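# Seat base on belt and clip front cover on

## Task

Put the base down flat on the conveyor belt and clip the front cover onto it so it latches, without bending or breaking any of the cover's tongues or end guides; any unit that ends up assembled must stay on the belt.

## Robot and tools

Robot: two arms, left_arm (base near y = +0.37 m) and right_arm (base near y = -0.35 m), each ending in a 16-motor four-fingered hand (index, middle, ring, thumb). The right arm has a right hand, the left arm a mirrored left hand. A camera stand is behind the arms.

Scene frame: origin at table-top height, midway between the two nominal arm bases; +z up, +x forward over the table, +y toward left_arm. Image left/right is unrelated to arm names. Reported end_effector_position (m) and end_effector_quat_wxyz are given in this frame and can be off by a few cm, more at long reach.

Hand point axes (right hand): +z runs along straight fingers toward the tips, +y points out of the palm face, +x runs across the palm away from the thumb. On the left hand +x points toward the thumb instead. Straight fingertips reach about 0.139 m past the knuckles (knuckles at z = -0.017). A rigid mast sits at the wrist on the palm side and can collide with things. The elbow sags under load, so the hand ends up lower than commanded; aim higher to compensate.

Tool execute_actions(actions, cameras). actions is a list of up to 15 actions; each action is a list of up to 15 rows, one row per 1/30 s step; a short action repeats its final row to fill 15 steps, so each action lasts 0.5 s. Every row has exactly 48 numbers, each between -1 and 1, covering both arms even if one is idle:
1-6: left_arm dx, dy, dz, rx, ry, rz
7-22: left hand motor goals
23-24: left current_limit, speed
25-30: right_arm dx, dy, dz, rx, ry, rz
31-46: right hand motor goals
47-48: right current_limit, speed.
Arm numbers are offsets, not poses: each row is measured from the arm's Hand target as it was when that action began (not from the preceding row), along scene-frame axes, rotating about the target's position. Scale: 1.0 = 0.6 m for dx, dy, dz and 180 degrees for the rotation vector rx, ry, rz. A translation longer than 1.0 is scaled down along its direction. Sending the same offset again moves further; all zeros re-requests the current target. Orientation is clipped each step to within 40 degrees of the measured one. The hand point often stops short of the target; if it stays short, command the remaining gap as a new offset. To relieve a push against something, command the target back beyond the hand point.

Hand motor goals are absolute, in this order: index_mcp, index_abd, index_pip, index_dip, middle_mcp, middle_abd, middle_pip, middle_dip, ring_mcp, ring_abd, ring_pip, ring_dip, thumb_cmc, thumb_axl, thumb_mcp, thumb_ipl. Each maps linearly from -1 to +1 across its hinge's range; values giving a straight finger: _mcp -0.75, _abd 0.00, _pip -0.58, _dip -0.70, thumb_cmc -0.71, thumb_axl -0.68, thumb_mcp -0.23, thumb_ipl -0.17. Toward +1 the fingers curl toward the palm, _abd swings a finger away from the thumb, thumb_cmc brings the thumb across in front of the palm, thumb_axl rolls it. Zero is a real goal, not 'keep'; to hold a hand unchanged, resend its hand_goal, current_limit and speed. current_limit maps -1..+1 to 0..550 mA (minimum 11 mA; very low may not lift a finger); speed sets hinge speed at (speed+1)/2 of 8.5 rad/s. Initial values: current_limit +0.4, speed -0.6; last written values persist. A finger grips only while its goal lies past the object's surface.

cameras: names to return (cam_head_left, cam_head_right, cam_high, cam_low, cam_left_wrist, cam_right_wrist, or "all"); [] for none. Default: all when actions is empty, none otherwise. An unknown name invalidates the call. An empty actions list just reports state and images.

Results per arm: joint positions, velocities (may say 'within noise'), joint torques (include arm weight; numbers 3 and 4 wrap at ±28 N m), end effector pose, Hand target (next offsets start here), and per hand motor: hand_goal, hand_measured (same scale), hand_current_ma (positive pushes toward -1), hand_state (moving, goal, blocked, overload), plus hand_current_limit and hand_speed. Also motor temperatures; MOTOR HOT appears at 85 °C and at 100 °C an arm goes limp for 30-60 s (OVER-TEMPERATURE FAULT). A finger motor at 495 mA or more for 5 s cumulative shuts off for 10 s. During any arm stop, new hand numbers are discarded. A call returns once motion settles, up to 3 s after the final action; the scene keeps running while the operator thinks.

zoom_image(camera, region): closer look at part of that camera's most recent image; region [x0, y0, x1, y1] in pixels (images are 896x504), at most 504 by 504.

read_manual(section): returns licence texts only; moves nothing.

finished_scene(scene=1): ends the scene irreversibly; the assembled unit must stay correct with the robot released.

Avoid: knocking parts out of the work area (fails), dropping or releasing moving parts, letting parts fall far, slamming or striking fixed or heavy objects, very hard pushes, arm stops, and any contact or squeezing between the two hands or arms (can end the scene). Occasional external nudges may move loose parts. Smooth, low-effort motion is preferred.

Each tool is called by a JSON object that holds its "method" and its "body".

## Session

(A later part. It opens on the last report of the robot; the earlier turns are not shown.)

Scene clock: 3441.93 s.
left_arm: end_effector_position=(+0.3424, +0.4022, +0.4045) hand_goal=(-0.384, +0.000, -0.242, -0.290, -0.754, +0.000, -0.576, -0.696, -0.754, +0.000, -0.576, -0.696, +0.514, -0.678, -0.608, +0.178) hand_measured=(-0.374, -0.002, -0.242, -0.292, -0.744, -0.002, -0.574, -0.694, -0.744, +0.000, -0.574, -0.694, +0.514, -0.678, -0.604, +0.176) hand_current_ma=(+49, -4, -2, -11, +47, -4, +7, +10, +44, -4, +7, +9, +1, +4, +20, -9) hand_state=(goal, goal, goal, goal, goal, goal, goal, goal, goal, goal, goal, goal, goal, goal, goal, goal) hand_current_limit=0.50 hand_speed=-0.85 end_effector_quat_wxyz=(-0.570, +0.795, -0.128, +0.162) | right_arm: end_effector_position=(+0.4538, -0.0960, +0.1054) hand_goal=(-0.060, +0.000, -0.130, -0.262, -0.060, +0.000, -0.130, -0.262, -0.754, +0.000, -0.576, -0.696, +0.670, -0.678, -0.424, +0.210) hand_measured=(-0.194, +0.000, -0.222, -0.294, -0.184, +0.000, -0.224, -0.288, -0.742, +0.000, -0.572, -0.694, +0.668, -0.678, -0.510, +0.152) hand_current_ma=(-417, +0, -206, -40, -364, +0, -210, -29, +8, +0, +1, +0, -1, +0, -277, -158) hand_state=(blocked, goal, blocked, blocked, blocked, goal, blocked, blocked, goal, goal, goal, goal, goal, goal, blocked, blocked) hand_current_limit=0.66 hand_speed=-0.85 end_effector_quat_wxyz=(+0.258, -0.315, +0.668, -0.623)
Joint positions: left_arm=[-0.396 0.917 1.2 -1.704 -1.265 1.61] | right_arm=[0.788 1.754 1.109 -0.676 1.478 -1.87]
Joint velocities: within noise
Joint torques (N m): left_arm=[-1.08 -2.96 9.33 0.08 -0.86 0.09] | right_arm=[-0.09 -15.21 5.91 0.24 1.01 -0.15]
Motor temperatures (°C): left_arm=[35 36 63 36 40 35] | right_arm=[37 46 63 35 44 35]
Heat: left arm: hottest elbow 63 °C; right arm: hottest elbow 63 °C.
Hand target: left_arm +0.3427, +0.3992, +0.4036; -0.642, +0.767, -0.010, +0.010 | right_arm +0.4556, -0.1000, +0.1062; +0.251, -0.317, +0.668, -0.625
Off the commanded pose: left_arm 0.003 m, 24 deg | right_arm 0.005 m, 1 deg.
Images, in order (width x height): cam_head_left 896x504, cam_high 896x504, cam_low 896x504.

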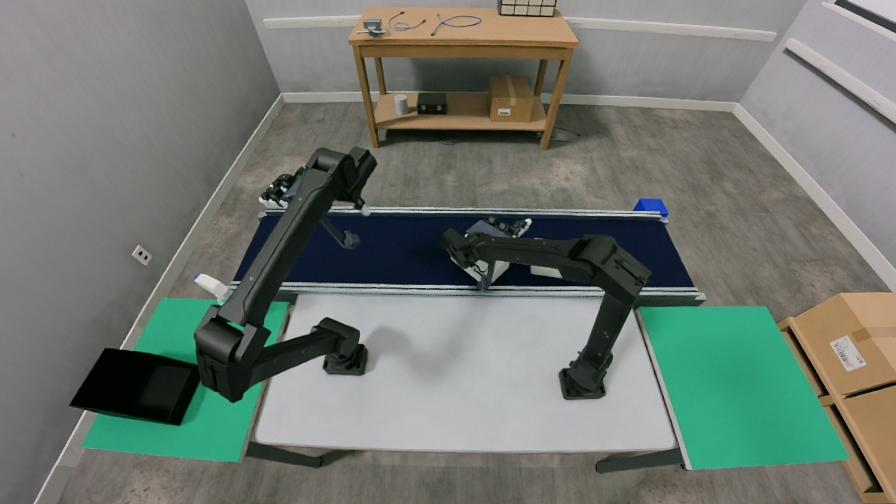

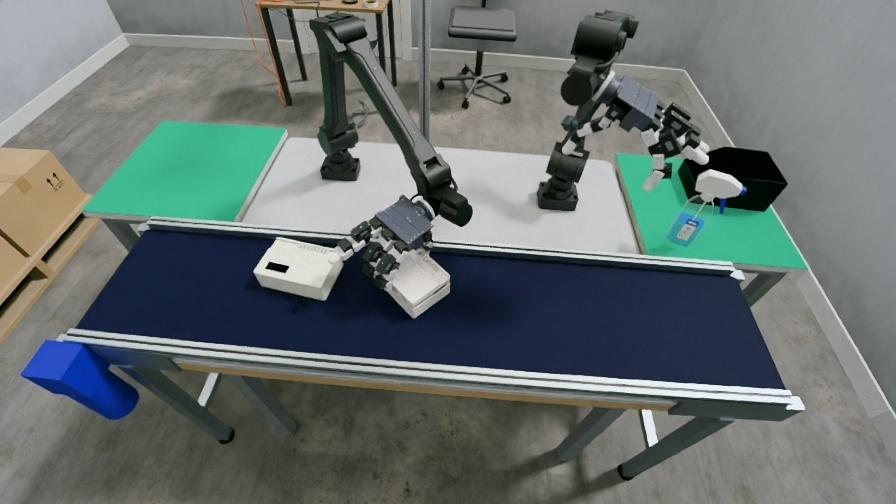

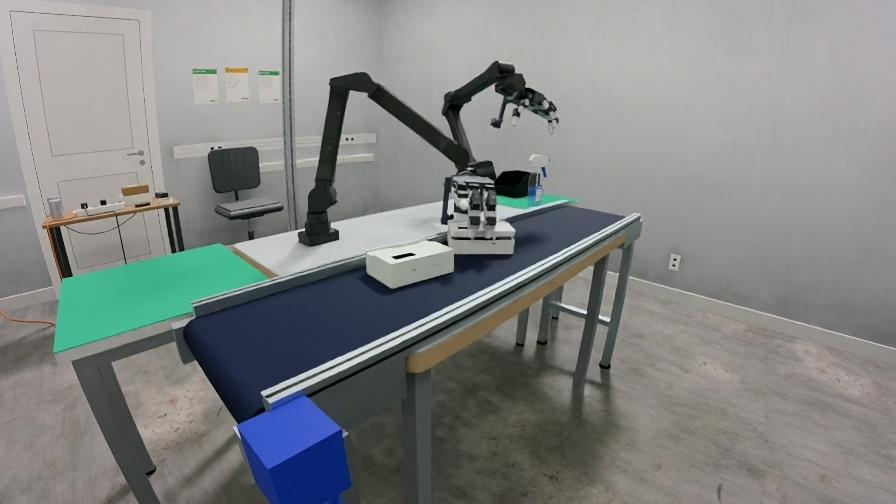

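{"method": "zoom_image", "body": {"camera": "cam_low", "region": [464, 232, 484, 248]}}

{"method": "zoom_image", "body": {"camera": "cam_low", "region": [484, 232, 504, 248]}}

{"method": "zoom_image", "body": {"camera": "cam_high", "region": [388, 280, 416, 308]}}

{"method": "zoom_image", "body": {"camera": "cam_high", "region": [406, 292, 426, 314]}}

{"method": "zoom_image", "body": {"camera": "cam_high", "region": [438, 266, 458, 288]}}

{"method": "zoom_image", "body": {"camera": "cam_head_left", "region": [462, 256, 490, 284]}}

Scaled by 25.200 from the camera's 896x504 image, which has a finer 1280x720 frame.

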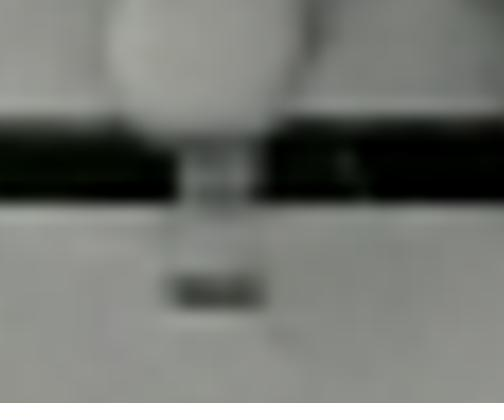

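Scaled by 25.200 from the camera's 896x504 image, which has a finer 1280x720 frame.

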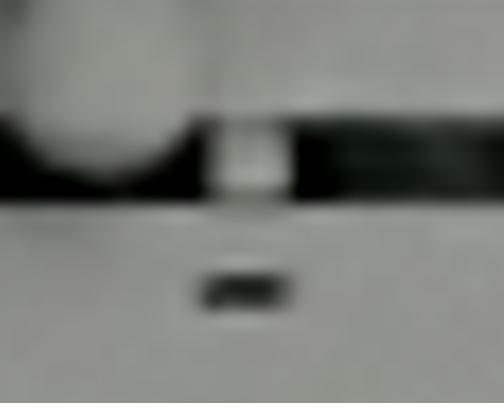

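Scaled by 18.000 from the camera's 896x504 image, which has a finer 1280x720 frame.

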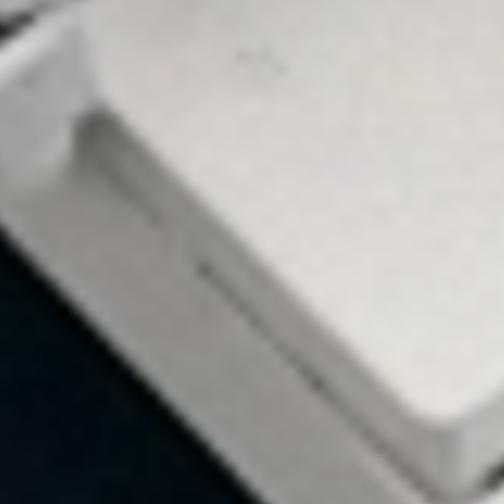

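Scaled by 22.909 from the camera's 896x504 image, which has a finer 1280x720 frame.

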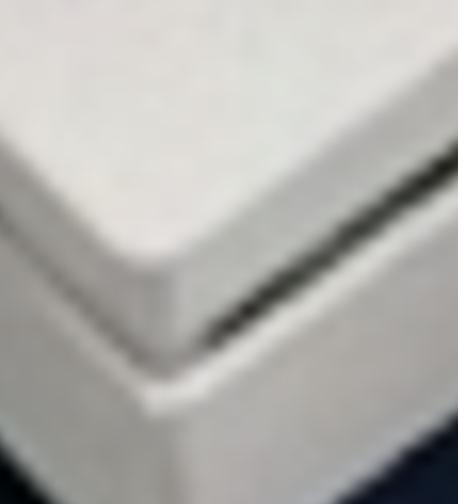

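Scaled by 22.909 from the camera's 896x504 image, which has a finer 1280x720 frame.

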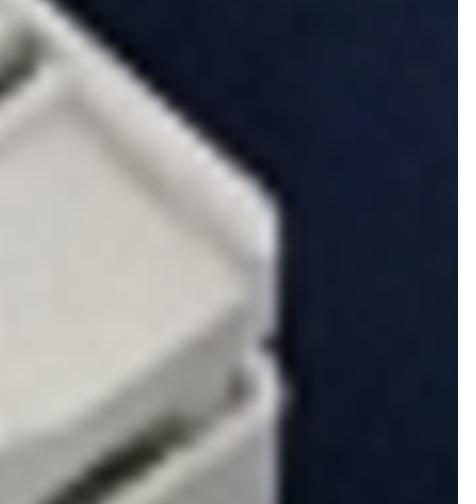

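Scaled by 18.000 from the camera's 896x504 image, which has a finer 1280x720 frame.

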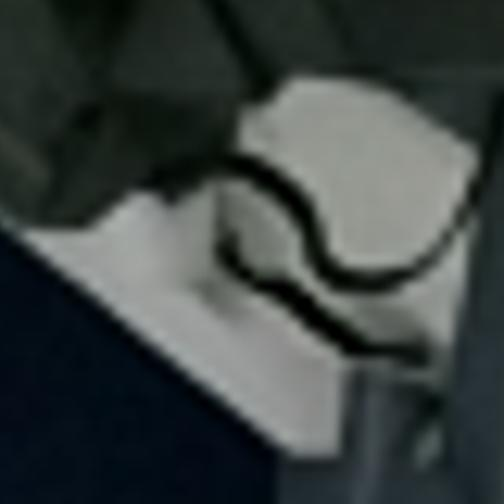

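{"method": "execute_actions", "body": {"actions": [[[0,0,0,0,0,0,-0.384,0,-0.241,-0.29,-0.754,0,-0.576,-0.696,-0.754,0,-0.576,-0.696,0.514,-0.678,-0.607,0.178,0.5,-0.85,0,0,-0.0067,0,0,0,-0.06,0,-0.13,-0.262,-0.06,0,-0.13,-0.262,-0.754,0,-0.576,-0.696,0.671,-0.678,-0.4,0.21,0.66,-0.85]],[[0,0,0,0,0,0,-0.384,0,-0.241,-0.29,-0.754,0,-0.576,-0.696,-0.754,0,-0.576,-0.696,0.514,-0.678,-0.607,0.178,0.5,-0.85,0,0,-0.0033,0,0,0,-0.06,0,-0.13,-0.262,-0.06,0,-0.13,-0.262,-0.754,0,-0.576,-0.696,0.671,-0.678,-0.38,0.21,0.66,-0.85]]], "cameras": ["cam_high","cam_low"]}}

{"method": "zoom_image", "body": {"camera": "cam_low", "region": [440, 224, 524, 256]}}

{"method": "zoom_image", "body": {"camera": "cam_high", "region": [384, 270, 456, 316]}}

Scene clock: 3477.10 s.
left_arm: end_effector_position=(+0.3424, +0.4022, +0.4045) hand_goal=(-0.384, +0.000, -0.242, -0.290, -0.754, +0.000, -0.576, -0.696, -0.754, +0.000, -0.576, -0.696, +0.514, -0.678, -0.608, +0.178) hand_measured=(-0.374, -0.002, -0.242, -0.292, -0.744, -0.002, -0.574, -0.694, -0.744, +0.000, -0.574, -0.694, +0.514, -0.678, -0.604, +0.176) hand_current_ma=(+49, -4, -2, -11, +47, -4, +7, +10, +44, -4, +7, +9, +1, +4, +20, -9) hand_state=(goal, goal, goal, goal, goal, goal, goal, goal, goal, goal, goal, goal, goal, goal, goal, goal) hand_current_limit=0.50 hand_speed=-0.85 end_effector_quat_wxyz=(-0.570, +0.795, -0.128, +0.162) | right_arm: end_effector_position=(+0.4538, -0.0960, +0.1054) hand_goal=(-0.060, +0.000, -0.130, -0.262, -0.060, +0.000, -0.130, -0.262, -0.754, +0.000, -0.576, -0.696, +0.670, -0.678, -0.380, +0.210) hand_measured=(-0.194, +0.000, -0.222, -0.294, -0.184, +0.000, -0.224, -0.288, -0.742, +0.000, -0.572, -0.694, +0.668, -0.678, -0.510, +0.152) hand_current_ma=(-417, +0, -206, -40, -364, +0, -210, -29, +8, +0, +1, +0, -1, +0, -456, -158) hand_state=(blocked, goal, blocked, blocked, blocked, goal, blocked, blocked, goal, goal, goal, goal, goal, goal, blocked, blocked) hand_current_limit=0.66 hand_speed=-0.85 end_effector_quat_wxyz=(+0.258, -0.315, +0.668, -0.623)
Joint positions: left_arm=[-0.396 0.917 1.2 -1.704 -1.265 1.61] | right_arm=[0.788 1.754 1.109 -0.676 1.478 -1.87]
Joint torques (N m): left_arm=[-0.97 -3.08 9.37 0.03 -0.87 0.12] | right_arm=[-0.56 -13.74 5.65 0.7 1.04 -0.06]
Motor temperatures (°C): left_arm=[35 36 63 36 40 35] | right_arm=[37 46 63 35 43 35]
Heat: left arm: hottest elbow 63 °C; right arm: hottest elbow 63 °C.
Hand target: left_arm +0.3427, +0.3992, +0.4036; -0.642, +0.767, -0.010, +0.010 | right_arm +0.4556, -0.1000, +0.1002; +0.251, -0.317, +0.668, -0.625
Off the commanded pose: left_arm 0.003 m, 24 deg | right_arm 0.007 m, 1 deg.
joint sent to its limit (left arm) — joint 4 (wrist pitch), lower limit. The joint targets are off in orientation, not in position.
Images, in order (width x height): cam_high 896x504, cam_low 896x504.

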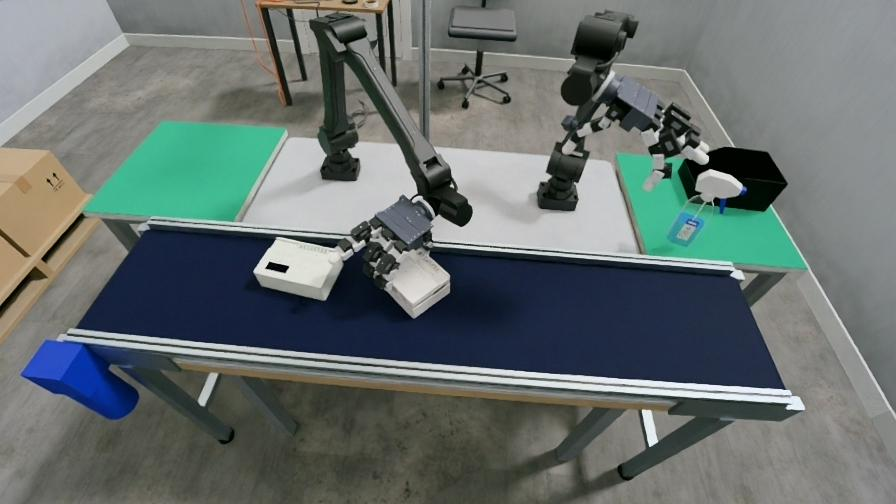

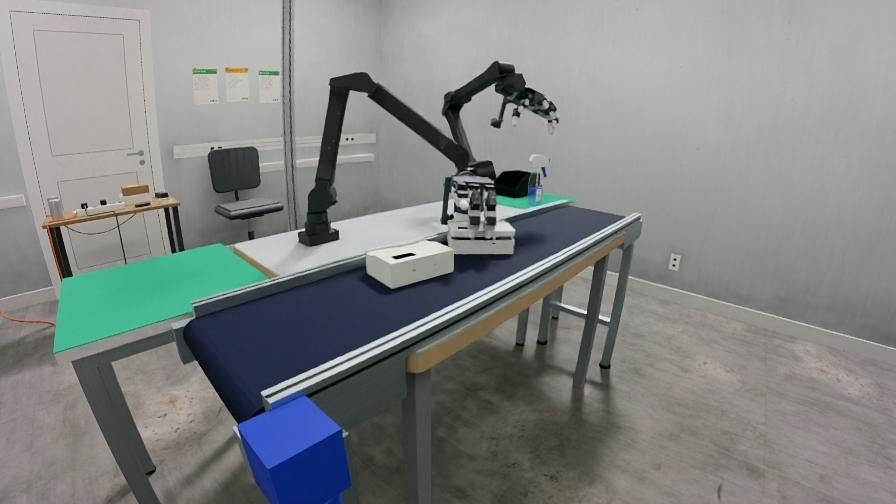

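Scaled by 6.000 from the camera's 896x504 image, which has a finer 1280x720 frame.

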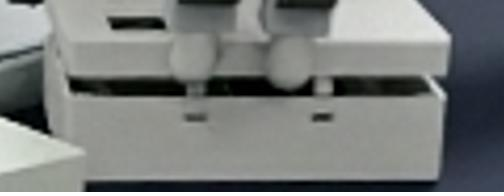

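Scaled by 7.000 from the camera's 896x504 image, which has a finer 1280x720 frame.

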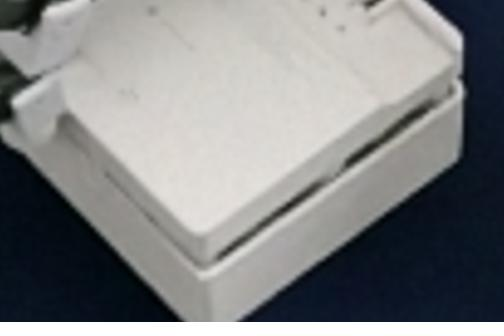

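{"method": "execute_actions", "body": {"actions": [[[0,0,0,0,0,0,-0.384,0,-0.241,-0.29,-0.754,0,-0.576,-0.696,-0.754,0,-0.576,-0.696,0.514,-0.678,-0.607,0.178,0.5,-0.85,0,0,-0.006,0,0,0,-0.06,0,-0.13,-0.262,-0.06,0,-0.13,-0.262,-0.754,0,-0.576,-0.696,0.671,-0.678,-0.4,0.21,0.66,-0.85]]]}}

{"method": "execute_actions", "body": {"actions": [[[0,0,0,0,0,0,-0.384,0,-0.241,-0.29,-0.754,0,-0.576,-0.696,-0.754,0,-0.576,-0.696,0.514,-0.678,-0.607,0.178,0.5,-0.85,0,0,-0.006,0,0,0,-0.06,0,-0.13,-0.262,-0.06,0,-0.13,-0.262,-0.754,0,-0.576,-0.696,0.671,-0.678,-0.4,0.21,0.66,-0.85]]], "cameras": ["cam_high","cam_low"]}}

{"method": "zoom_image", "body": {"camera": "cam_low", "region": [440, 224, 524, 256]}}

{"method": "zoom_image", "body": {"camera": "cam_high", "region": [384, 270, 456, 316]}}

Scene clock: 3484.13 s.
left_arm: end_effector_position=(+0.3424, +0.4022, +0.4045) hand_goal=(-0.384, +0.000, -0.242, -0.290, -0.754, +0.000, -0.576, -0.696, -0.754, +0.000, -0.576, -0.696, +0.514, -0.678, -0.608, +0.178) hand_measured=(-0.374, -0.002, -0.242, -0.292, -0.744, -0.002, -0.574, -0.694, -0.744, +0.000, -0.574, -0.694, +0.514, -0.678, -0.604, +0.176) hand_current_ma=(+49, -4, -2, -11, +47, -4, +7, +10, +44, -4, +7, +9, +1, +4, +20, -9) hand_state=(goal, goal, goal, goal, goal, goal, goal, goal, goal, goal, goal, goal, goal, goal, goal, goal) hand_current_limit=0.50 hand_speed=-0.85 end_effector_quat_wxyz=(-0.570, +0.795, -0.128, +0.162) | right_arm: end_effector_position=(+0.4539, -0.0958, +0.1054) hand_goal=(-0.060, +0.000, -0.130, -0.262, -0.060, +0.000, -0.130, -0.262, -0.754, +0.000, -0.576, -0.696, +0.670, -0.678, -0.400, +0.210) hand_measured=(-0.194, +0.000, -0.222, -0.294, -0.184, +0.000, -0.224, -0.288, -0.742, +0.000, -0.572, -0.694, +0.668, -0.678, -0.510, +0.152) hand_current_ma=(-417, +0, -206, -40, -364, +0, -210, -29, +8, +0, +1, +0, -1, +0, -412, -158) hand_state=(blocked, goal, blocked, blocked, blocked, goal, blocked, blocked, goal, goal, goal, goal, goal, goal, blocked, blocked) hand_current_limit=0.66 hand_speed=-0.85 end_effector_quat_wxyz=(+0.258, -0.315, +0.668, -0.623)
Joint positions: left_arm=[-0.396 0.917 1.2 -1.704 -1.265 1.61] | right_arm=[0.788 1.754 1.109 -0.675 1.478 -1.87]
Joint torques (N m): left_arm=[-1.14 -3.14 9.35 0.03 -0.85 0.1] | right_arm=[-0.21 -13.63 5.64 0.68 1.04 -0.09]
Motor temperatures (°C): left_arm=[35 36 63 36 40 35] | right_arm=[37 46 63 35 43 35]
Heat: left arm: hottest elbow 63 °C; right arm: hottest elbow 63 °C.
Hand target: left_arm +0.3427, +0.3992, +0.4036; -0.642, +0.767, -0.010, +0.010 | right_arm +0.4556, -0.1000, +0.0967; +0.251, -0.317, +0.668, -0.625
Off the commanded pose: left_arm 0.003 m, 24 deg | right_arm 0.010 m, 1 deg.
joint sent to its limit (left arm) — joint 4 (wrist pitch), lower limit. The joint targets are off in orientation, not in position.

Scene clock: 3484.83 s.
left_arm: end_effector_position=(+0.3424, +0.4022, +0.4045) hand_goal=(-0.384, +0.000, -0.242, -0.290, -0.754, +0.000, -0.576, -0.696, -0.754, +0.000, -0.576, -0.696, +0.514, -0.678, -0.608, +0.178) hand_measured=(-0.374, -0.002, -0.242, -0.292, -0.744, -0.002, -0.574, -0.694, -0.744, +0.000, -0.574, -0.694, +0.514, -0.678, -0.604, +0.176) hand_current_ma=(+49, -4, -2, -11, +47, -4, +7, +10, +44, -4, +7, +9, +1, +4, +20, -9) hand_state=(goal, goal, goal, goal, goal, goal, goal, goal, goal, goal, goal, goal, goal, goal, goal, goal) hand_current_limit=0.50 hand_speed=-0.85 end_effector_quat_wxyz=(-0.570, +0.795, -0.128, +0.162) | right_arm: end_effector_position=(+0.4542, -0.0960, +0.1052) hand_goal=(-0.060, +0.000, -0.130, -0.262, -0.060, +0.000, -0.130, -0.262, -0.754, +0.000, -0.576, -0.696, +0.670, -0.678, -0.400, +0.210) hand_measured=(-0.194, +0.002, -0.222, -0.294, -0.184, +0.002, -0.222, -0.288, -0.742, +0.000, -0.572, -0.694, +0.668, -0.678, -0.510, +0.152) hand_current_ma=(-417, +0, -205, -40, -364, +0, -204, -29, +8, +0, +1, +0, -1, +0, -412, -158) hand_state=(blocked, goal, blocked, blocked, blocked, goal, blocked, blocked, goal, goal, goal, goal, goal, goal, blocked, blocked) hand_current_limit=0.66 hand_speed=-0.85 end_effector_quat_wxyz=(+0.258, -0.314, +0.667, -0.624)
Joint positions: left_arm=[-0.396 0.917 1.2 -1.704 -1.265 1.61] | right_arm=[0.788 1.755 1.109 -0.673 1.48 -1.871]
Joint torques (N m): left_arm=[-1.38 -3.02 9.36 0.01 -0.86 0.11] | right_arm=[0.26 -13.33 5.52 0.91 0.96 -0.06]
Motor temperatures (°C): left_arm=[35 36 63 36 40 35] | right_arm=[37 46 63 35 43 35]
Heat: left arm: hottest elbow 63 °C; right arm: hottest elbow 63 °C.
Hand target: left_arm +0.3427, +0.3992, +0.4036; -0.642, +0.767, -0.010, +0.010 | right_arm +0.4556, -0.1001, +0.0930; +0.251, -0.317, +0.668, -0.625
Off the commanded pose: left_arm 0.003 m, 24 deg | right_arm 0.013 m, 1 deg.
joint sent to its limit (left arm) — joint 4 (wrist pitch), lower limit. The joint targets are off in orientation, not in position.
Images, in order (width x height): cam_high 896x504, cam_low 896x504.

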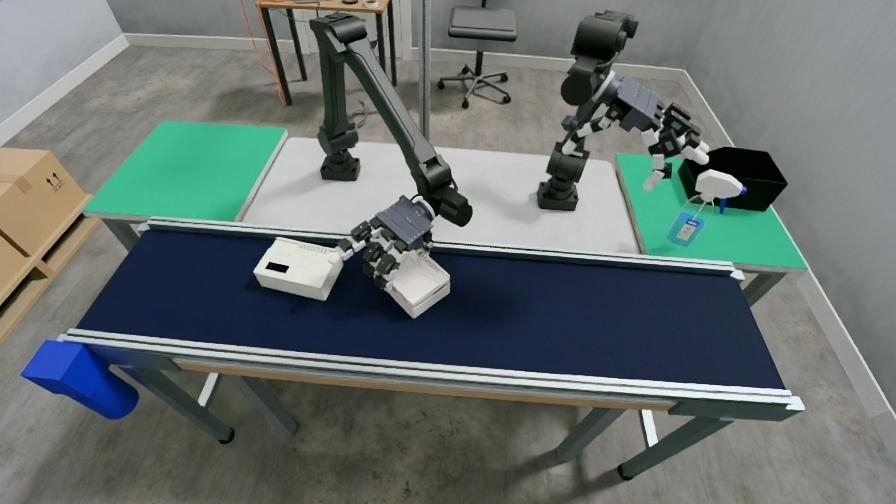

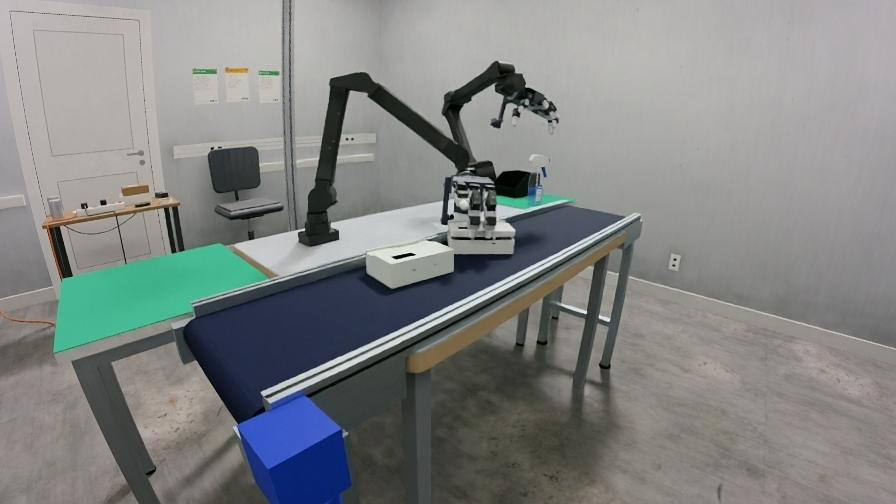

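Scaled by 6.000 from the camera's 896x504 image, which has a finer 1280x720 frame.

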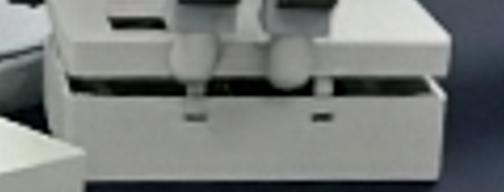

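Scaled by 7.000 from the camera's 896x504 image, which has a finer 1280x720 frame.

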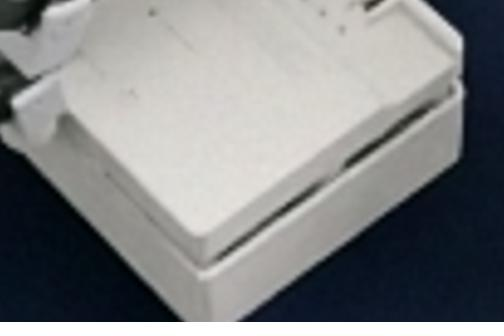

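{"method": "execute_actions", "body": {"actions": [], "cameras": ["cam_right_wrist","cam_left_wrist","cam_head_right"]}}

Scene clock: 3497.00 s.
left_arm: end_effector_position=(+0.3424, +0.4022, +0.4045) hand_goal=(-0.384, +0.000, -0.242, -0.290, -0.754, +0.000, -0.576, -0.696, -0.754, +0.000, -0.576, -0.696, +0.514, -0.678, -0.608, +0.178) hand_measured=(-0.374, -0.002, -0.242, -0.292, -0.744, -0.002, -0.574, -0.694, -0.744, +0.000, -0.574, -0.694, +0.514, -0.678, -0.604, +0.176) hand_current_ma=(+49, -4, -2, -11, +47, -4, +7, +10, +44, -4, +7, +9, +1, +4, +20, -9) hand_state=(goal, goal, goal, goal, goal, goal, goal, goal, goal, goal, goal, goal, goal, goal, goal, goal) hand_current_limit=0.50 hand_speed=-0.85 end_effector_quat_wxyz=(-0.570, +0.795, -0.128, +0.162) | right_arm: end_effector_position=(+0.4542, -0.0960, +0.1052) hand_goal=(-0.060, +0.000, -0.130, -0.262, -0.060, +0.000, -0.130, -0.262, -0.754, +0.000, -0.576, -0.696, +0.670, -0.678, -0.400, +0.210) hand_measured=(-0.194, +0.002, -0.222, -0.294, -0.184, +0.002, -0.222, -0.288, -0.742, +0.000, -0.572, -0.694, +0.668, -0.678, -0.510, +0.152) hand_current_ma=(-417, +0, -205, -40, -364, +0, -204, -29, +8, +0, +1, +0, -1, +0, -412, -158) hand_state=(blocked, goal, blocked, blocked, blocked, goal, blocked, blocked, goal, goal, goal, goal, goal, goal, blocked, blocked) hand_current_limit=0.66 hand_speed=-0.85 end_effector_quat_wxyz=(+0.258, -0.314, +0.667, -0.624)
Joint positions: left_arm=[-0.396 0.917 1.2 -1.704 -1.265 1.61] | right_arm=[0.788 1.755 1.109 -0.673 1.48 -1.871]
Joint velocities: within noise
Joint torques (N m): left_arm=[-1.08 -3.02 9.35 0.03 -0.86 0.1] | right_arm=[-0.15 -13.57 5.22 0.91 0.95 -0.07]
Motor temperatures (°C): left_arm=[35 36 63 36 40 35] | right_arm=[37 46 62 35 43 35]
Heat: left arm: hottest elbow 63 °C; right arm: hottest elbow 62 °C.
Hand target: left_arm +0.3427, +0.3992, +0.4036; -0.642, +0.767, -0.010, +0.010 | right_arm +0.4556, -0.1001, +0.0930; +0.251, -0.317, +0.668, -0.625
Off the commanded pose: left_arm 0.003 m, 24 deg | right_arm 0.013 m, 1 deg.
camera_calibration:
cam_left_wrist: T_world_to_cam=[[-0.664962, 0.522772, 0.533418, -0.225635], [0.104718, -0.641886, 0.759616, -0.136776], [0.7395, 0.560974, 0.372086, -0.502173], [0, 0, 0, 1]] pos_world=[0.23564, 0.311868, 0.411106]
cam_right_wrist: T_world_to_cam=[[0.456325, 0.584001, -0.67135, -0.0495718], [-0.188368, 0.800785, 0.56856, 0.05898], [0.869646, -0.132987, 0.475425, -0.328065], [0, 0, 0, 1]] pos_world=[0.319032, -0.0619088, 0.0891569]
Images, in order (width x height): cam_head_right 896x504, cam_left_wrist 896x504, cam_right_wrist 896x504.

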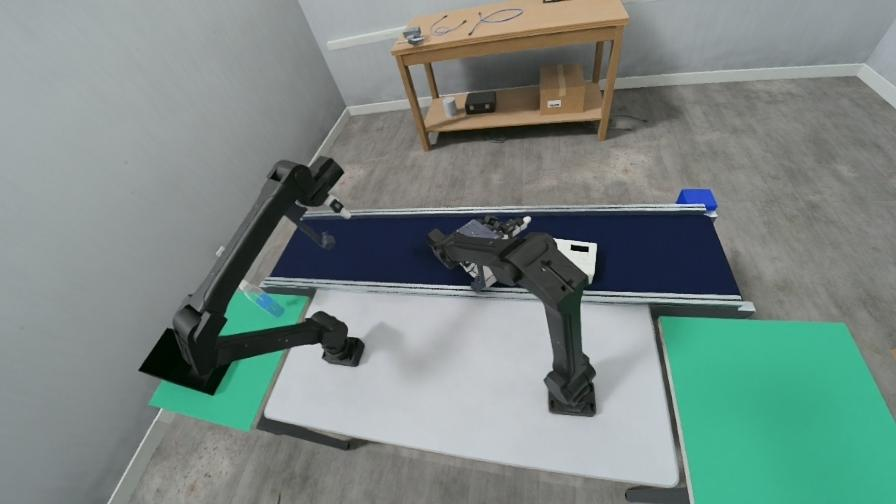

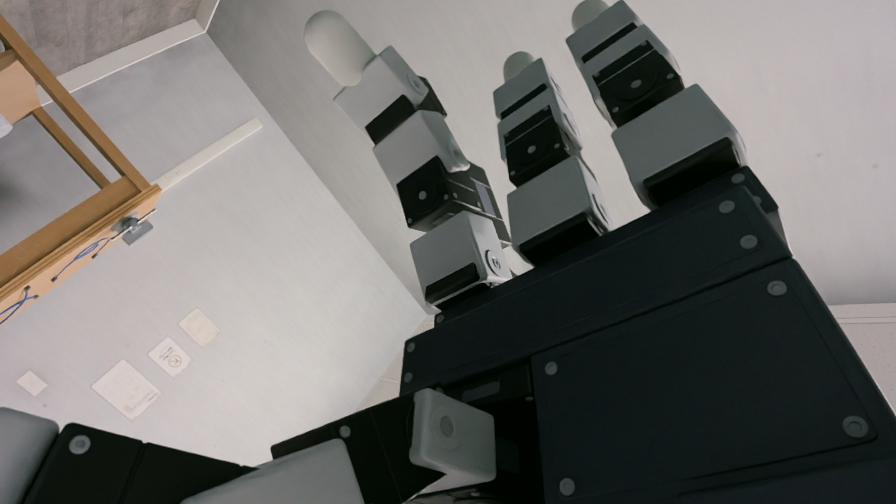

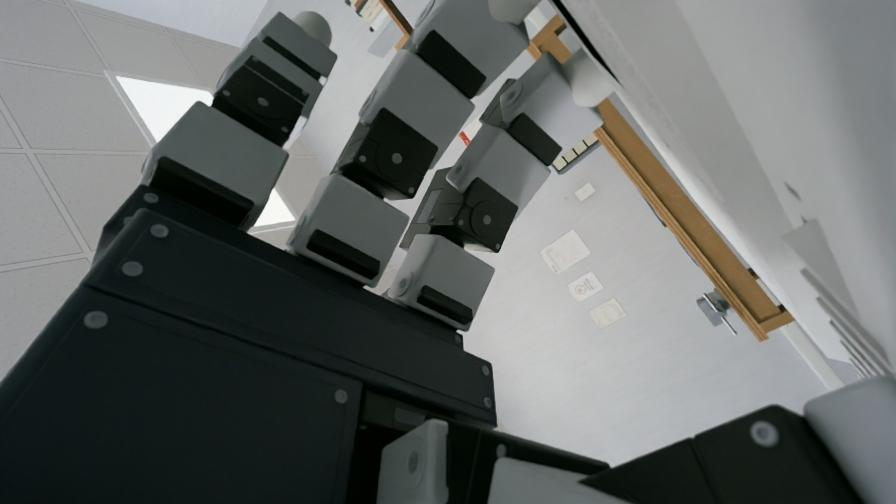

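{"method": "zoom_image", "body": {"camera": "cam_low", "region": [360, 236, 460, 292]}}

This scene's latest camera images include none from cam_low. They are from: cam_head_right, cam_left_wrist, cam_right_wrist. cam_low's image comes with the result of a call that names it in "cameras".

{"method": "execute_actions", "body": {"actions": [], "cameras": ["cam_low","cam_high"]}}

{"method": "zoom_image", "body": {"camera": "cam_low", "region": [360, 236, 460, 292]}}

{"method": "zoom_image", "body": {"camera": "cam_low", "region": [390, 254, 430, 280]}}

Scene clock: 3511.10 s.
left_arm: end_effector_position=(+0.3424, +0.4022, +0.4045) hand_goal=(-0.384, +0.000, -0.242, -0.290, -0.754, +0.000, -0.576, -0.696, -0.754, +0.000, -0.576, -0.696, +0.514, -0.678, -0.608, +0.178) hand_measured=(-0.374, -0.002, -0.242, -0.292, -0.744, -0.002, -0.574, -0.694, -0.744, +0.000, -0.574, -0.694, +0.514, -0.678, -0.604, +0.176) hand_current_ma=(+49, -4, -2, -11, +47, -4, +7, +10, +44, -4, +7, +9, +1, +4, +20, -9) hand_state=(goal, goal, goal, goal, goal, goal, goal, goal, goal, goal, goal, goal, goal, goal, goal, goal) hand_current_limit=0.50 hand_speed=-0.85 end_effector_quat_wxyz=(-0.570, +0.795, -0.128, +0.162) | right_arm: end_effector_position=(+0.4542, -0.0960, +0.1052) hand_goal=(-0.060, +0.000, -0.130, -0.262, -0.060, +0.000, -0.130, -0.262, -0.754, +0.000, -0.576, -0.696, +0.670, -0.678, -0.400, +0.210) hand_measured=(-0.194, +0.002, -0.222, -0.294, -0.184, +0.002, -0.222, -0.288, -0.742, +0.000, -0.572, -0.694, +0.668, -0.678, -0.510, +0.152) hand_current_ma=(-417, +0, -205, -40, -364, +0, -204, -29, +8, +0, +1, +0, -1, +0, -412, -158) hand_state=(blocked, goal, blocked, blocked, blocked, goal, blocked, blocked, goal, goal, goal, goal, goal, goal, blocked, blocked) hand_current_limit=0.66 hand_speed=-0.85 end_effector_quat_wxyz=(+0.258, -0.314, +0.667, -0.624)
Joint positions: left_arm=[-0.396 0.917 1.2 -1.704 -1.265 1.61] | right_arm=[0.788 1.755 1.109 -0.673 1.48 -1.871]
Joint velocities: within noise
Joint torques (N m): left_arm=[-1.08 -3.02 9.35 0.01 -0.86 0.11] | right_arm=[-0.38 -13.04 5.33 0.85 0.92 -0.08]
Motor temperatures (°C): left_arm=[35 35 63 36 40 35] | right_arm=[37 46 62 35 43 35]
Heat: left arm: hottest elbow 63 °C; right arm: hottest elbow 62 °C.
Hand target: left_arm +0.3427, +0.3992, +0.4036; -0.642, +0.767, -0.010, +0.010 | right_arm +0.4556, -0.1001, +0.0930; +0.251, -0.317, +0.668, -0.625
Off the commanded pose: left_arm 0.003 m, 24 deg | right_arm 0.013 m, 1 deg.
Images, in order (width x height): cam_high 896x504, cam_low 896x504.

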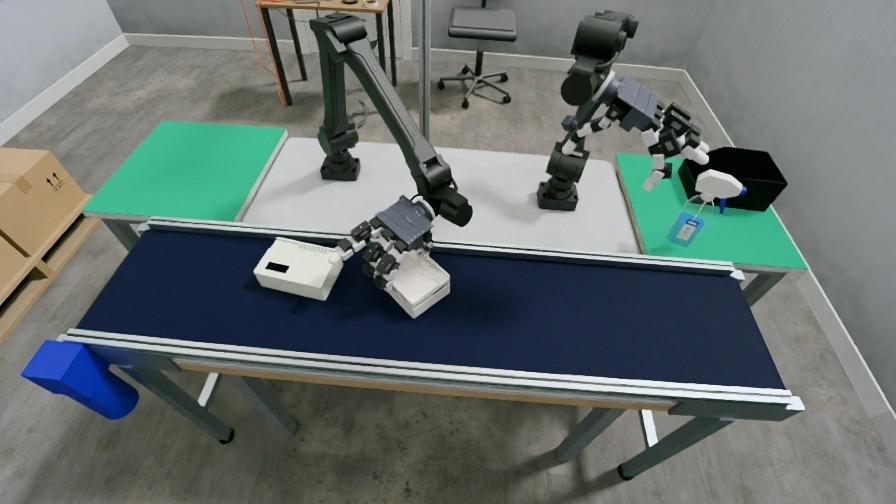

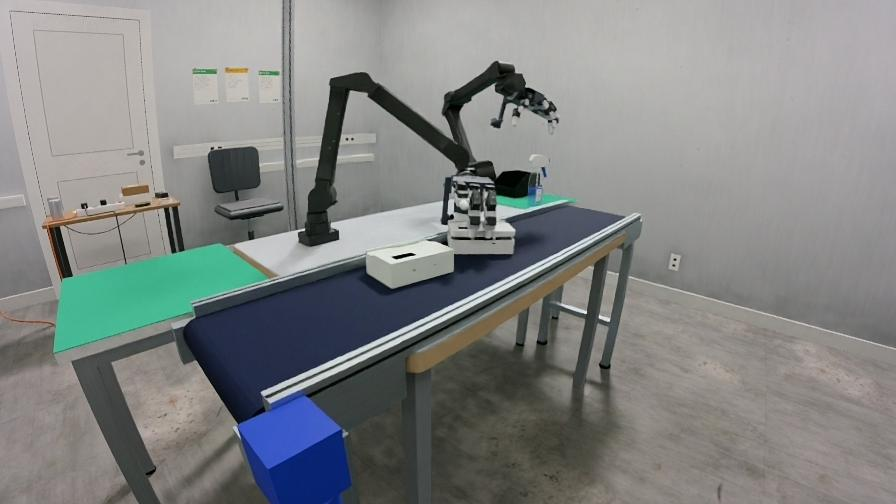

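Scaled by 5.040 from the camera's 896x504 image, which has a finer 1280x720 frame.

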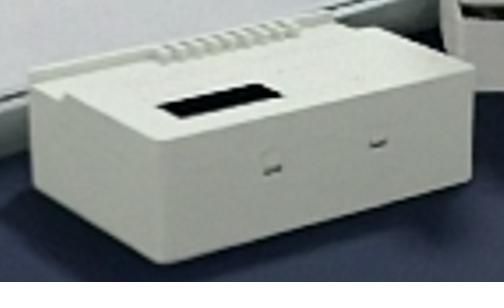

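Scaled by 12.600 from the camera's 896x504 image, which has a finer 1280x720 frame.

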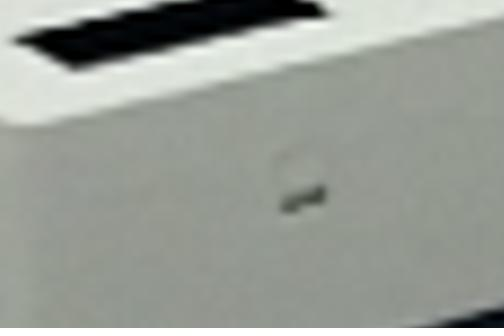

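{"method": "execute_actions", "body": {"actions": [[[0,0,0,0,0,0,-0.384,0,-0.241,-0.29,-0.754,0,-0.576,-0.696,-0.754,0,-0.576,-0.696,0.514,-0.678,-0.607,0.178,0.5,-0.85,0,0,0.025,0,0,0,-0.06,0,-0.13,-0.262,-0.06,0,-0.13,-0.262,-0.754,0,-0.576,-0.696,0.671,-0.678,-0.4,0.21,0.66,-0.85]],[[0,0,0,0,0,0,-0.384,0,-0.241,-0.29,-0.754,0,-0.576,-0.696,-0.754,0,-0.576,-0.696,0.514,-0.678,-0.607,0.178,0.5,-0.85,0,0,0.025,0,0,0,-0.06,0,-0.13,-0.262,-0.06,0,-0.13,-0.262,-0.754,0,-0.576,-0.696,0.671,-0.678,-0.38,0.21,0.66,-0.85]]], "cameras": ["cam_high","cam_low"]}}

{"method": "zoom_image", "body": {"camera": "cam_low", "region": [440, 216, 524, 256]}}

Scene clock: 3535.57 s.
left_arm: end_effector_position=(+0.3424, +0.4022, +0.4045) hand_goal=(-0.384, +0.000, -0.242, -0.290, -0.754, +0.000, -0.576, -0.696, -0.754, +0.000, -0.576, -0.696, +0.514, -0.678, -0.608, +0.178) hand_measured=(-0.374, -0.002, -0.242, -0.292, -0.744, -0.002, -0.574, -0.694, -0.744, +0.000, -0.574, -0.694, +0.514, -0.678, -0.604, +0.176) hand_current_ma=(+49, -4, -2, -11, +47, -4, +7, +10, +44, -4, +7, +9, +1, +4, +20, -9) hand_state=(goal, goal, goal, goal, goal, goal, goal, goal, goal, goal, goal, goal, goal, goal, goal, goal) hand_current_limit=0.50 hand_speed=-0.85 end_effector_quat_wxyz=(-0.570, +0.795, -0.128, +0.162) | right_arm: end_effector_position=(+0.4506, -0.0987, +0.1060) hand_goal=(-0.060, +0.000, -0.130, -0.262, -0.060, +0.000, -0.130, -0.262, -0.754, +0.000, -0.576, -0.696, +0.670, -0.678, -0.380, +0.210) hand_measured=(-0.194, -0.002, -0.222, -0.294, -0.182, -0.004, -0.222, -0.288, -0.742, +0.000, -0.572, -0.694, +0.656, -0.678, -0.510, +0.152) hand_current_ma=(-417, -1, -205, -40, -355, -1, -204, -29, +8, +0, +1, +0, -10, +0, -457, -158) hand_state=(blocked, goal, blocked, blocked, blocked, goal, blocked, blocked, goal, goal, goal, goal, goal, goal, blocked, blocked) hand_current_limit=0.66 hand_speed=-0.85 end_effector_quat_wxyz=(+0.250, -0.323, +0.666, -0.625)
Joint positions: left_arm=[-0.396 0.917 1.2 -1.704 -1.265 1.61] | right_arm=[0.788 1.749 1.109 -0.701 1.473 -1.873]
Joint torques (N m): left_arm=[-1.03 -3.08 9.33 0.05 -0.86 0.1] | right_arm=[-0.38 -16.5 7.25 -0.14 1.27 -0.2]
Motor temperatures (°C): left_arm=[35 35 63 36 40 35] | right_arm=[37 46 62 35 42 35]
Heat: left arm: hottest elbow 63 °C; right arm: hottest elbow 62 °C.
Hand target: left_arm +0.3427, +0.3992, +0.4036; -0.642, +0.767, -0.010, +0.010 | right_arm +0.4556, -0.1000, +0.1230; +0.251, -0.317, +0.668, -0.625
Off the commanded pose: left_arm 0.003 m, 24 deg | right_arm 0.018 m, 1 deg.
joint sent to its limit (left arm) — joint 4 (wrist pitch), lower limit. The joint targets are off in orientation, not in position.
Images, in order (width x height): cam_high 896x504, cam_low 896x504.

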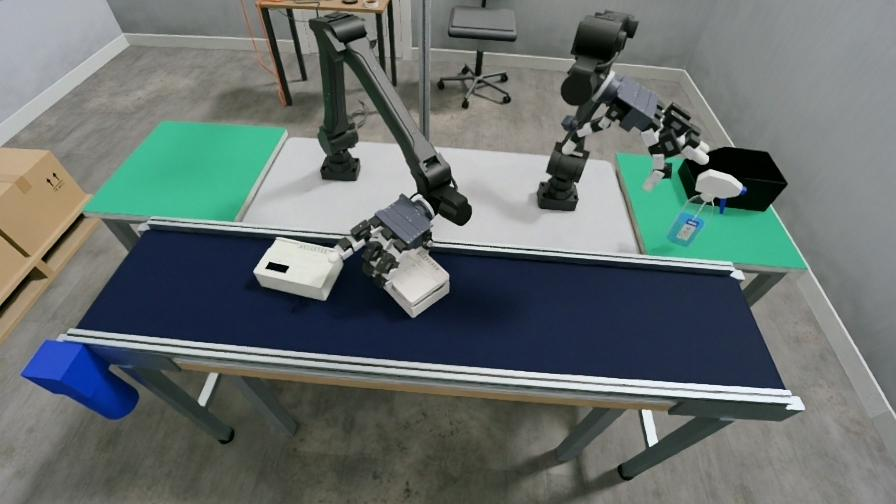

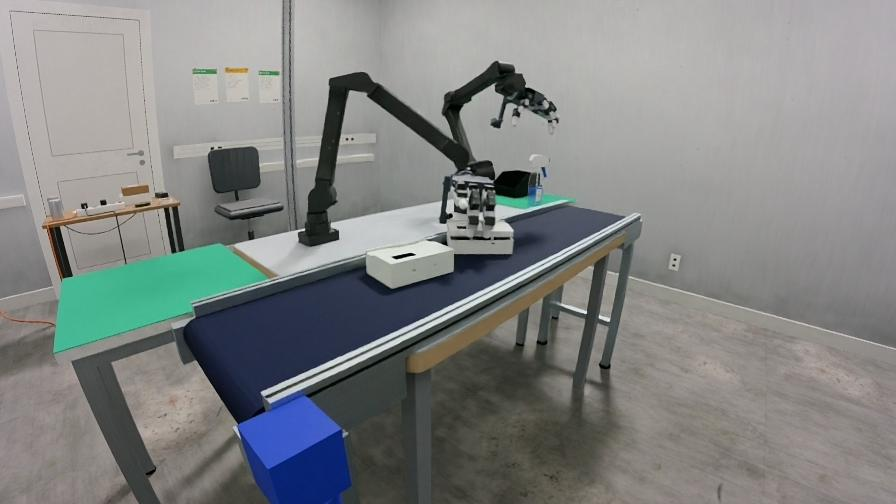

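Scaled by 6.000 from the camera's 896x504 image, which has a finer 1280x720 frame.

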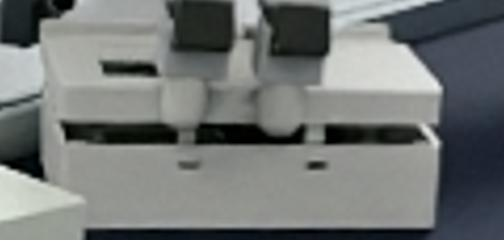

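{"method": "execute_actions", "body": {"actions": [[[0,0,0,0,0,0,-0.384,0,-0.241,-0.29,-0.754,0,-0.576,-0.696,-0.754,0,-0.576,-0.696,0.514,-0.678,-0.607,0.178,0.5,-0.85,0.0045,0.0048,0.014,0,0,0,-0.06,0,-0.13,-0.262,-0.06,0,-0.13,-0.262,-0.754,0,-0.576,-0.696,0.671,-0.678,-0.38,0.21,0.66,-0.85]],[[0,0,0,0,0,0,-0.384,0,-0.241,-0.29,-0.754,0,-0.576,-0.696,-0.754,0,-0.576,-0.696,0.514,-0.678,-0.607,0.178,0.5,-0.85,0,0,0.014,0,0,0,-0.06,0,-0.13,-0.262,-0.06,0,-0.13,-0.262,-0.754,0,-0.576,-0.696,0.671,-0.678,-0.38,0.21,0.66,-0.85]]], "cameras": ["cam_high","cam_low"]}}

{"method": "zoom_image", "body": {"camera": "cam_low", "region": [440, 216, 524, 256]}}

Scene clock: 3544.70 s.
left_arm: end_effector_position=(+0.3424, +0.4022, +0.4045) hand_goal=(-0.384, +0.000, -0.242, -0.290, -0.754, +0.000, -0.576, -0.696, -0.754, +0.000, -0.576, -0.696, +0.514, -0.678, -0.608, +0.178) hand_measured=(-0.374, -0.002, -0.242, -0.292, -0.744, -0.002, -0.574, -0.694, -0.744, +0.000, -0.574, -0.694, +0.514, -0.678, -0.604, +0.176) hand_current_ma=(+49, -4, -2, -11, +47, -4, +7, +10, +44, -4, +7, +9, +1, +4, +20, -9) hand_state=(goal, goal, goal, goal, goal, goal, goal, goal, goal, goal, goal, goal, goal, goal, goal, goal) hand_current_limit=0.50 hand_speed=-0.85 end_effector_quat_wxyz=(-0.570, +0.795, -0.128, +0.162) | right_arm: end_effector_position=(+0.4445, -0.1048, +0.1124) hand_goal=(-0.060, +0.000, -0.130, -0.262, -0.060, +0.000, -0.130, -0.262, -0.754, +0.000, -0.576, -0.696, +0.670, -0.678, -0.380, +0.210) hand_measured=(-0.194, -0.002, -0.222, -0.294, -0.182, -0.004, -0.222, -0.288, -0.742, +0.000, -0.572, -0.694, +0.662, -0.678, -0.510, +0.152) hand_current_ma=(-417, -1, -202, -40, -355, -1, -204, -29, +8, +0, +1, +0, -5, +0, -456, -158) hand_state=(blocked, goal, blocked, blocked, blocked, goal, blocked, blocked, goal, goal, goal, goal, goal, goal, blocked, blocked) hand_current_limit=0.66 hand_speed=-0.85 end_effector_quat_wxyz=(+0.236, -0.336, +0.660, -0.629)
Joint positions: left_arm=[-0.396 0.917 1.2 -1.704 -1.265 1.61] | right_arm=[0.788 1.731 1.109 -0.75 1.472 -1.882]
Joint torques (N m): left_arm=[-1.2 -3.31 9.33 0.03 -0.84 0.1] | right_arm=[-0.09 -16.56 8.75 -0.02 1.3 -0.16]
Motor temperatures (°C): left_arm=[35 35 63 36 40 35] | right_arm=[37 46 63 35 43 35]
Heat: left arm: hottest elbow 63 °C; right arm: hottest elbow 63 °C.
Hand target: left_arm +0.3427, +0.3992, +0.4036; -0.642, +0.767, -0.010, +0.010 | right_arm +0.4583, -0.0972, +0.1399; +0.251, -0.317, +0.668, -0.625
Off the commanded pose: left_arm 0.003 m, 24 deg | right_arm 0.032 m, 3 deg.
joint sent to its limit (left arm) — joint 4 (wrist pitch), lower limit. The joint targets are off in orientation, not in position.
Images, in order (width x height): cam_high 896x504, cam_low 896x504.

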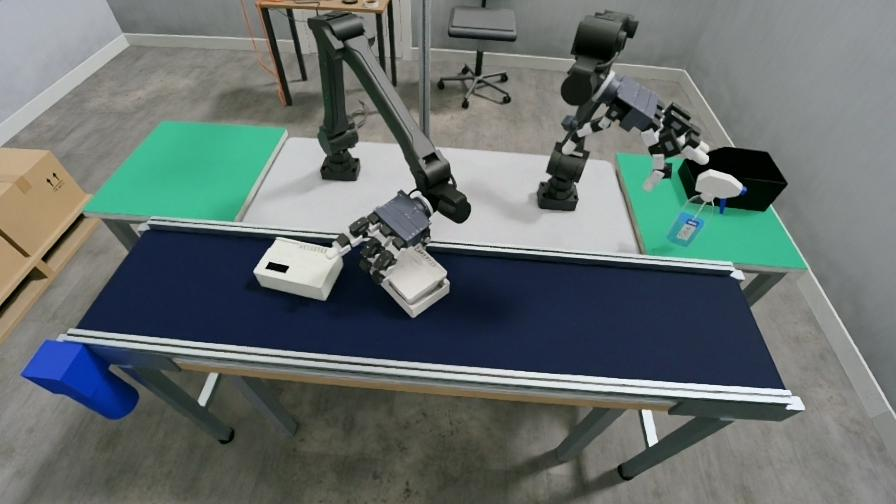

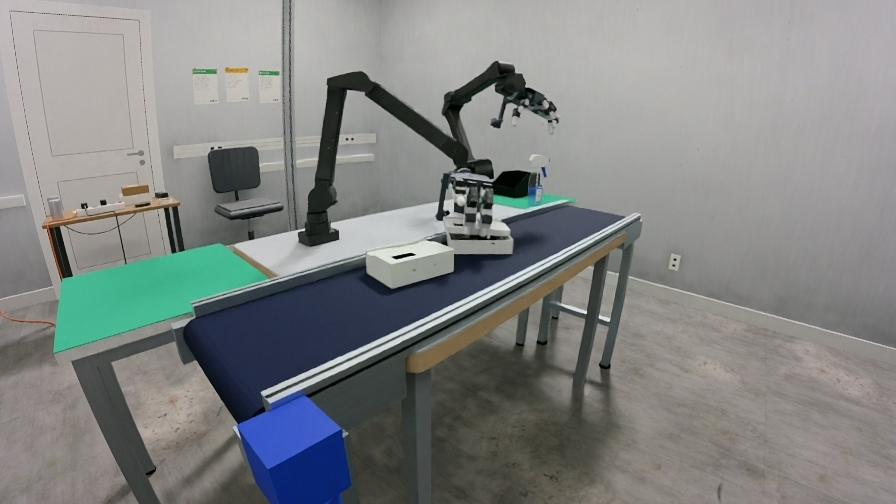

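Scaled by 6.000 from the camera's 896x504 image, which has a finer 1280x720 frame.

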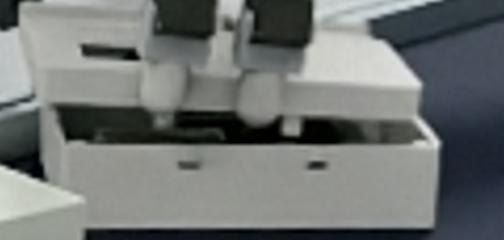

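{"method": "zoom_image", "body": {"camera": "cam_low", "region": [460, 228, 484, 247]}}

{"method": "zoom_image", "body": {"camera": "cam_low", "region": [480, 228, 516, 247]}}

{"method": "zoom_image", "body": {"camera": "cam_high", "region": [384, 260, 464, 316]}}

Scaled by 21.000 from the camera's 896x504 image, which has a finer 1280x720 frame.

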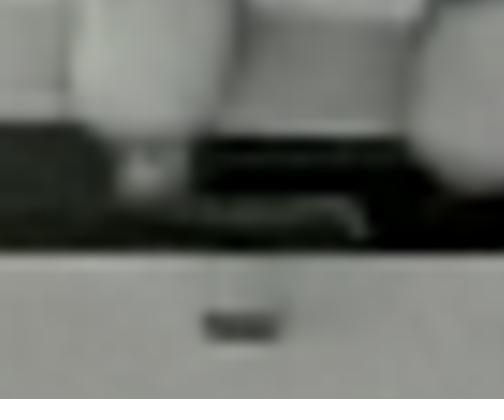

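Scaled by 14.000 from the camera's 896x504 image, which has a finer 1280x720 frame.

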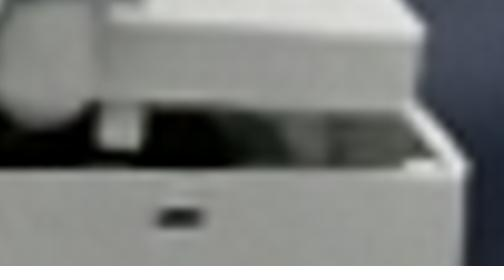

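Scaled by 6.300 from the camera's 896x504 image, which has a finer 1280x720 frame.

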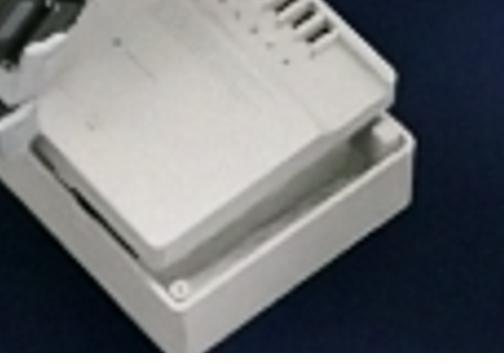

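{"method": "zoom_image", "body": {"camera": "cam_high", "region": [408, 272, 452, 308]}}

{"method": "zoom_image", "body": {"camera": "cam_high", "region": [384, 276, 416, 308]}}

Scaled by 11.455 from the camera's 896x504 image, which has a finer 1280x720 frame.

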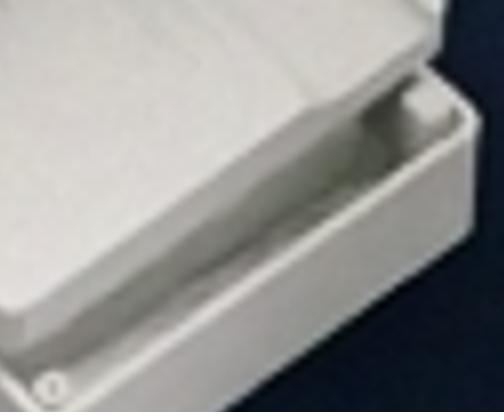

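Scaled by 15.750 from the camera's 896x504 image, which has a finer 1280x720 frame.

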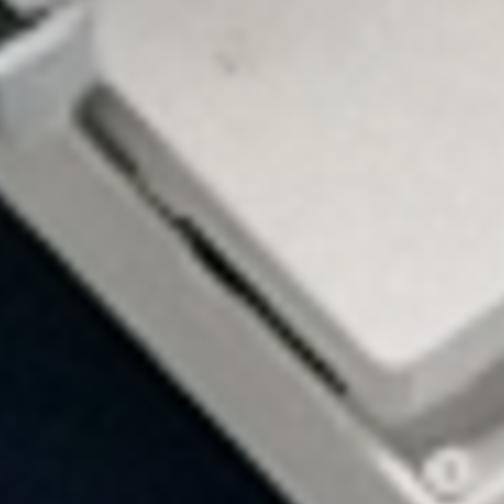

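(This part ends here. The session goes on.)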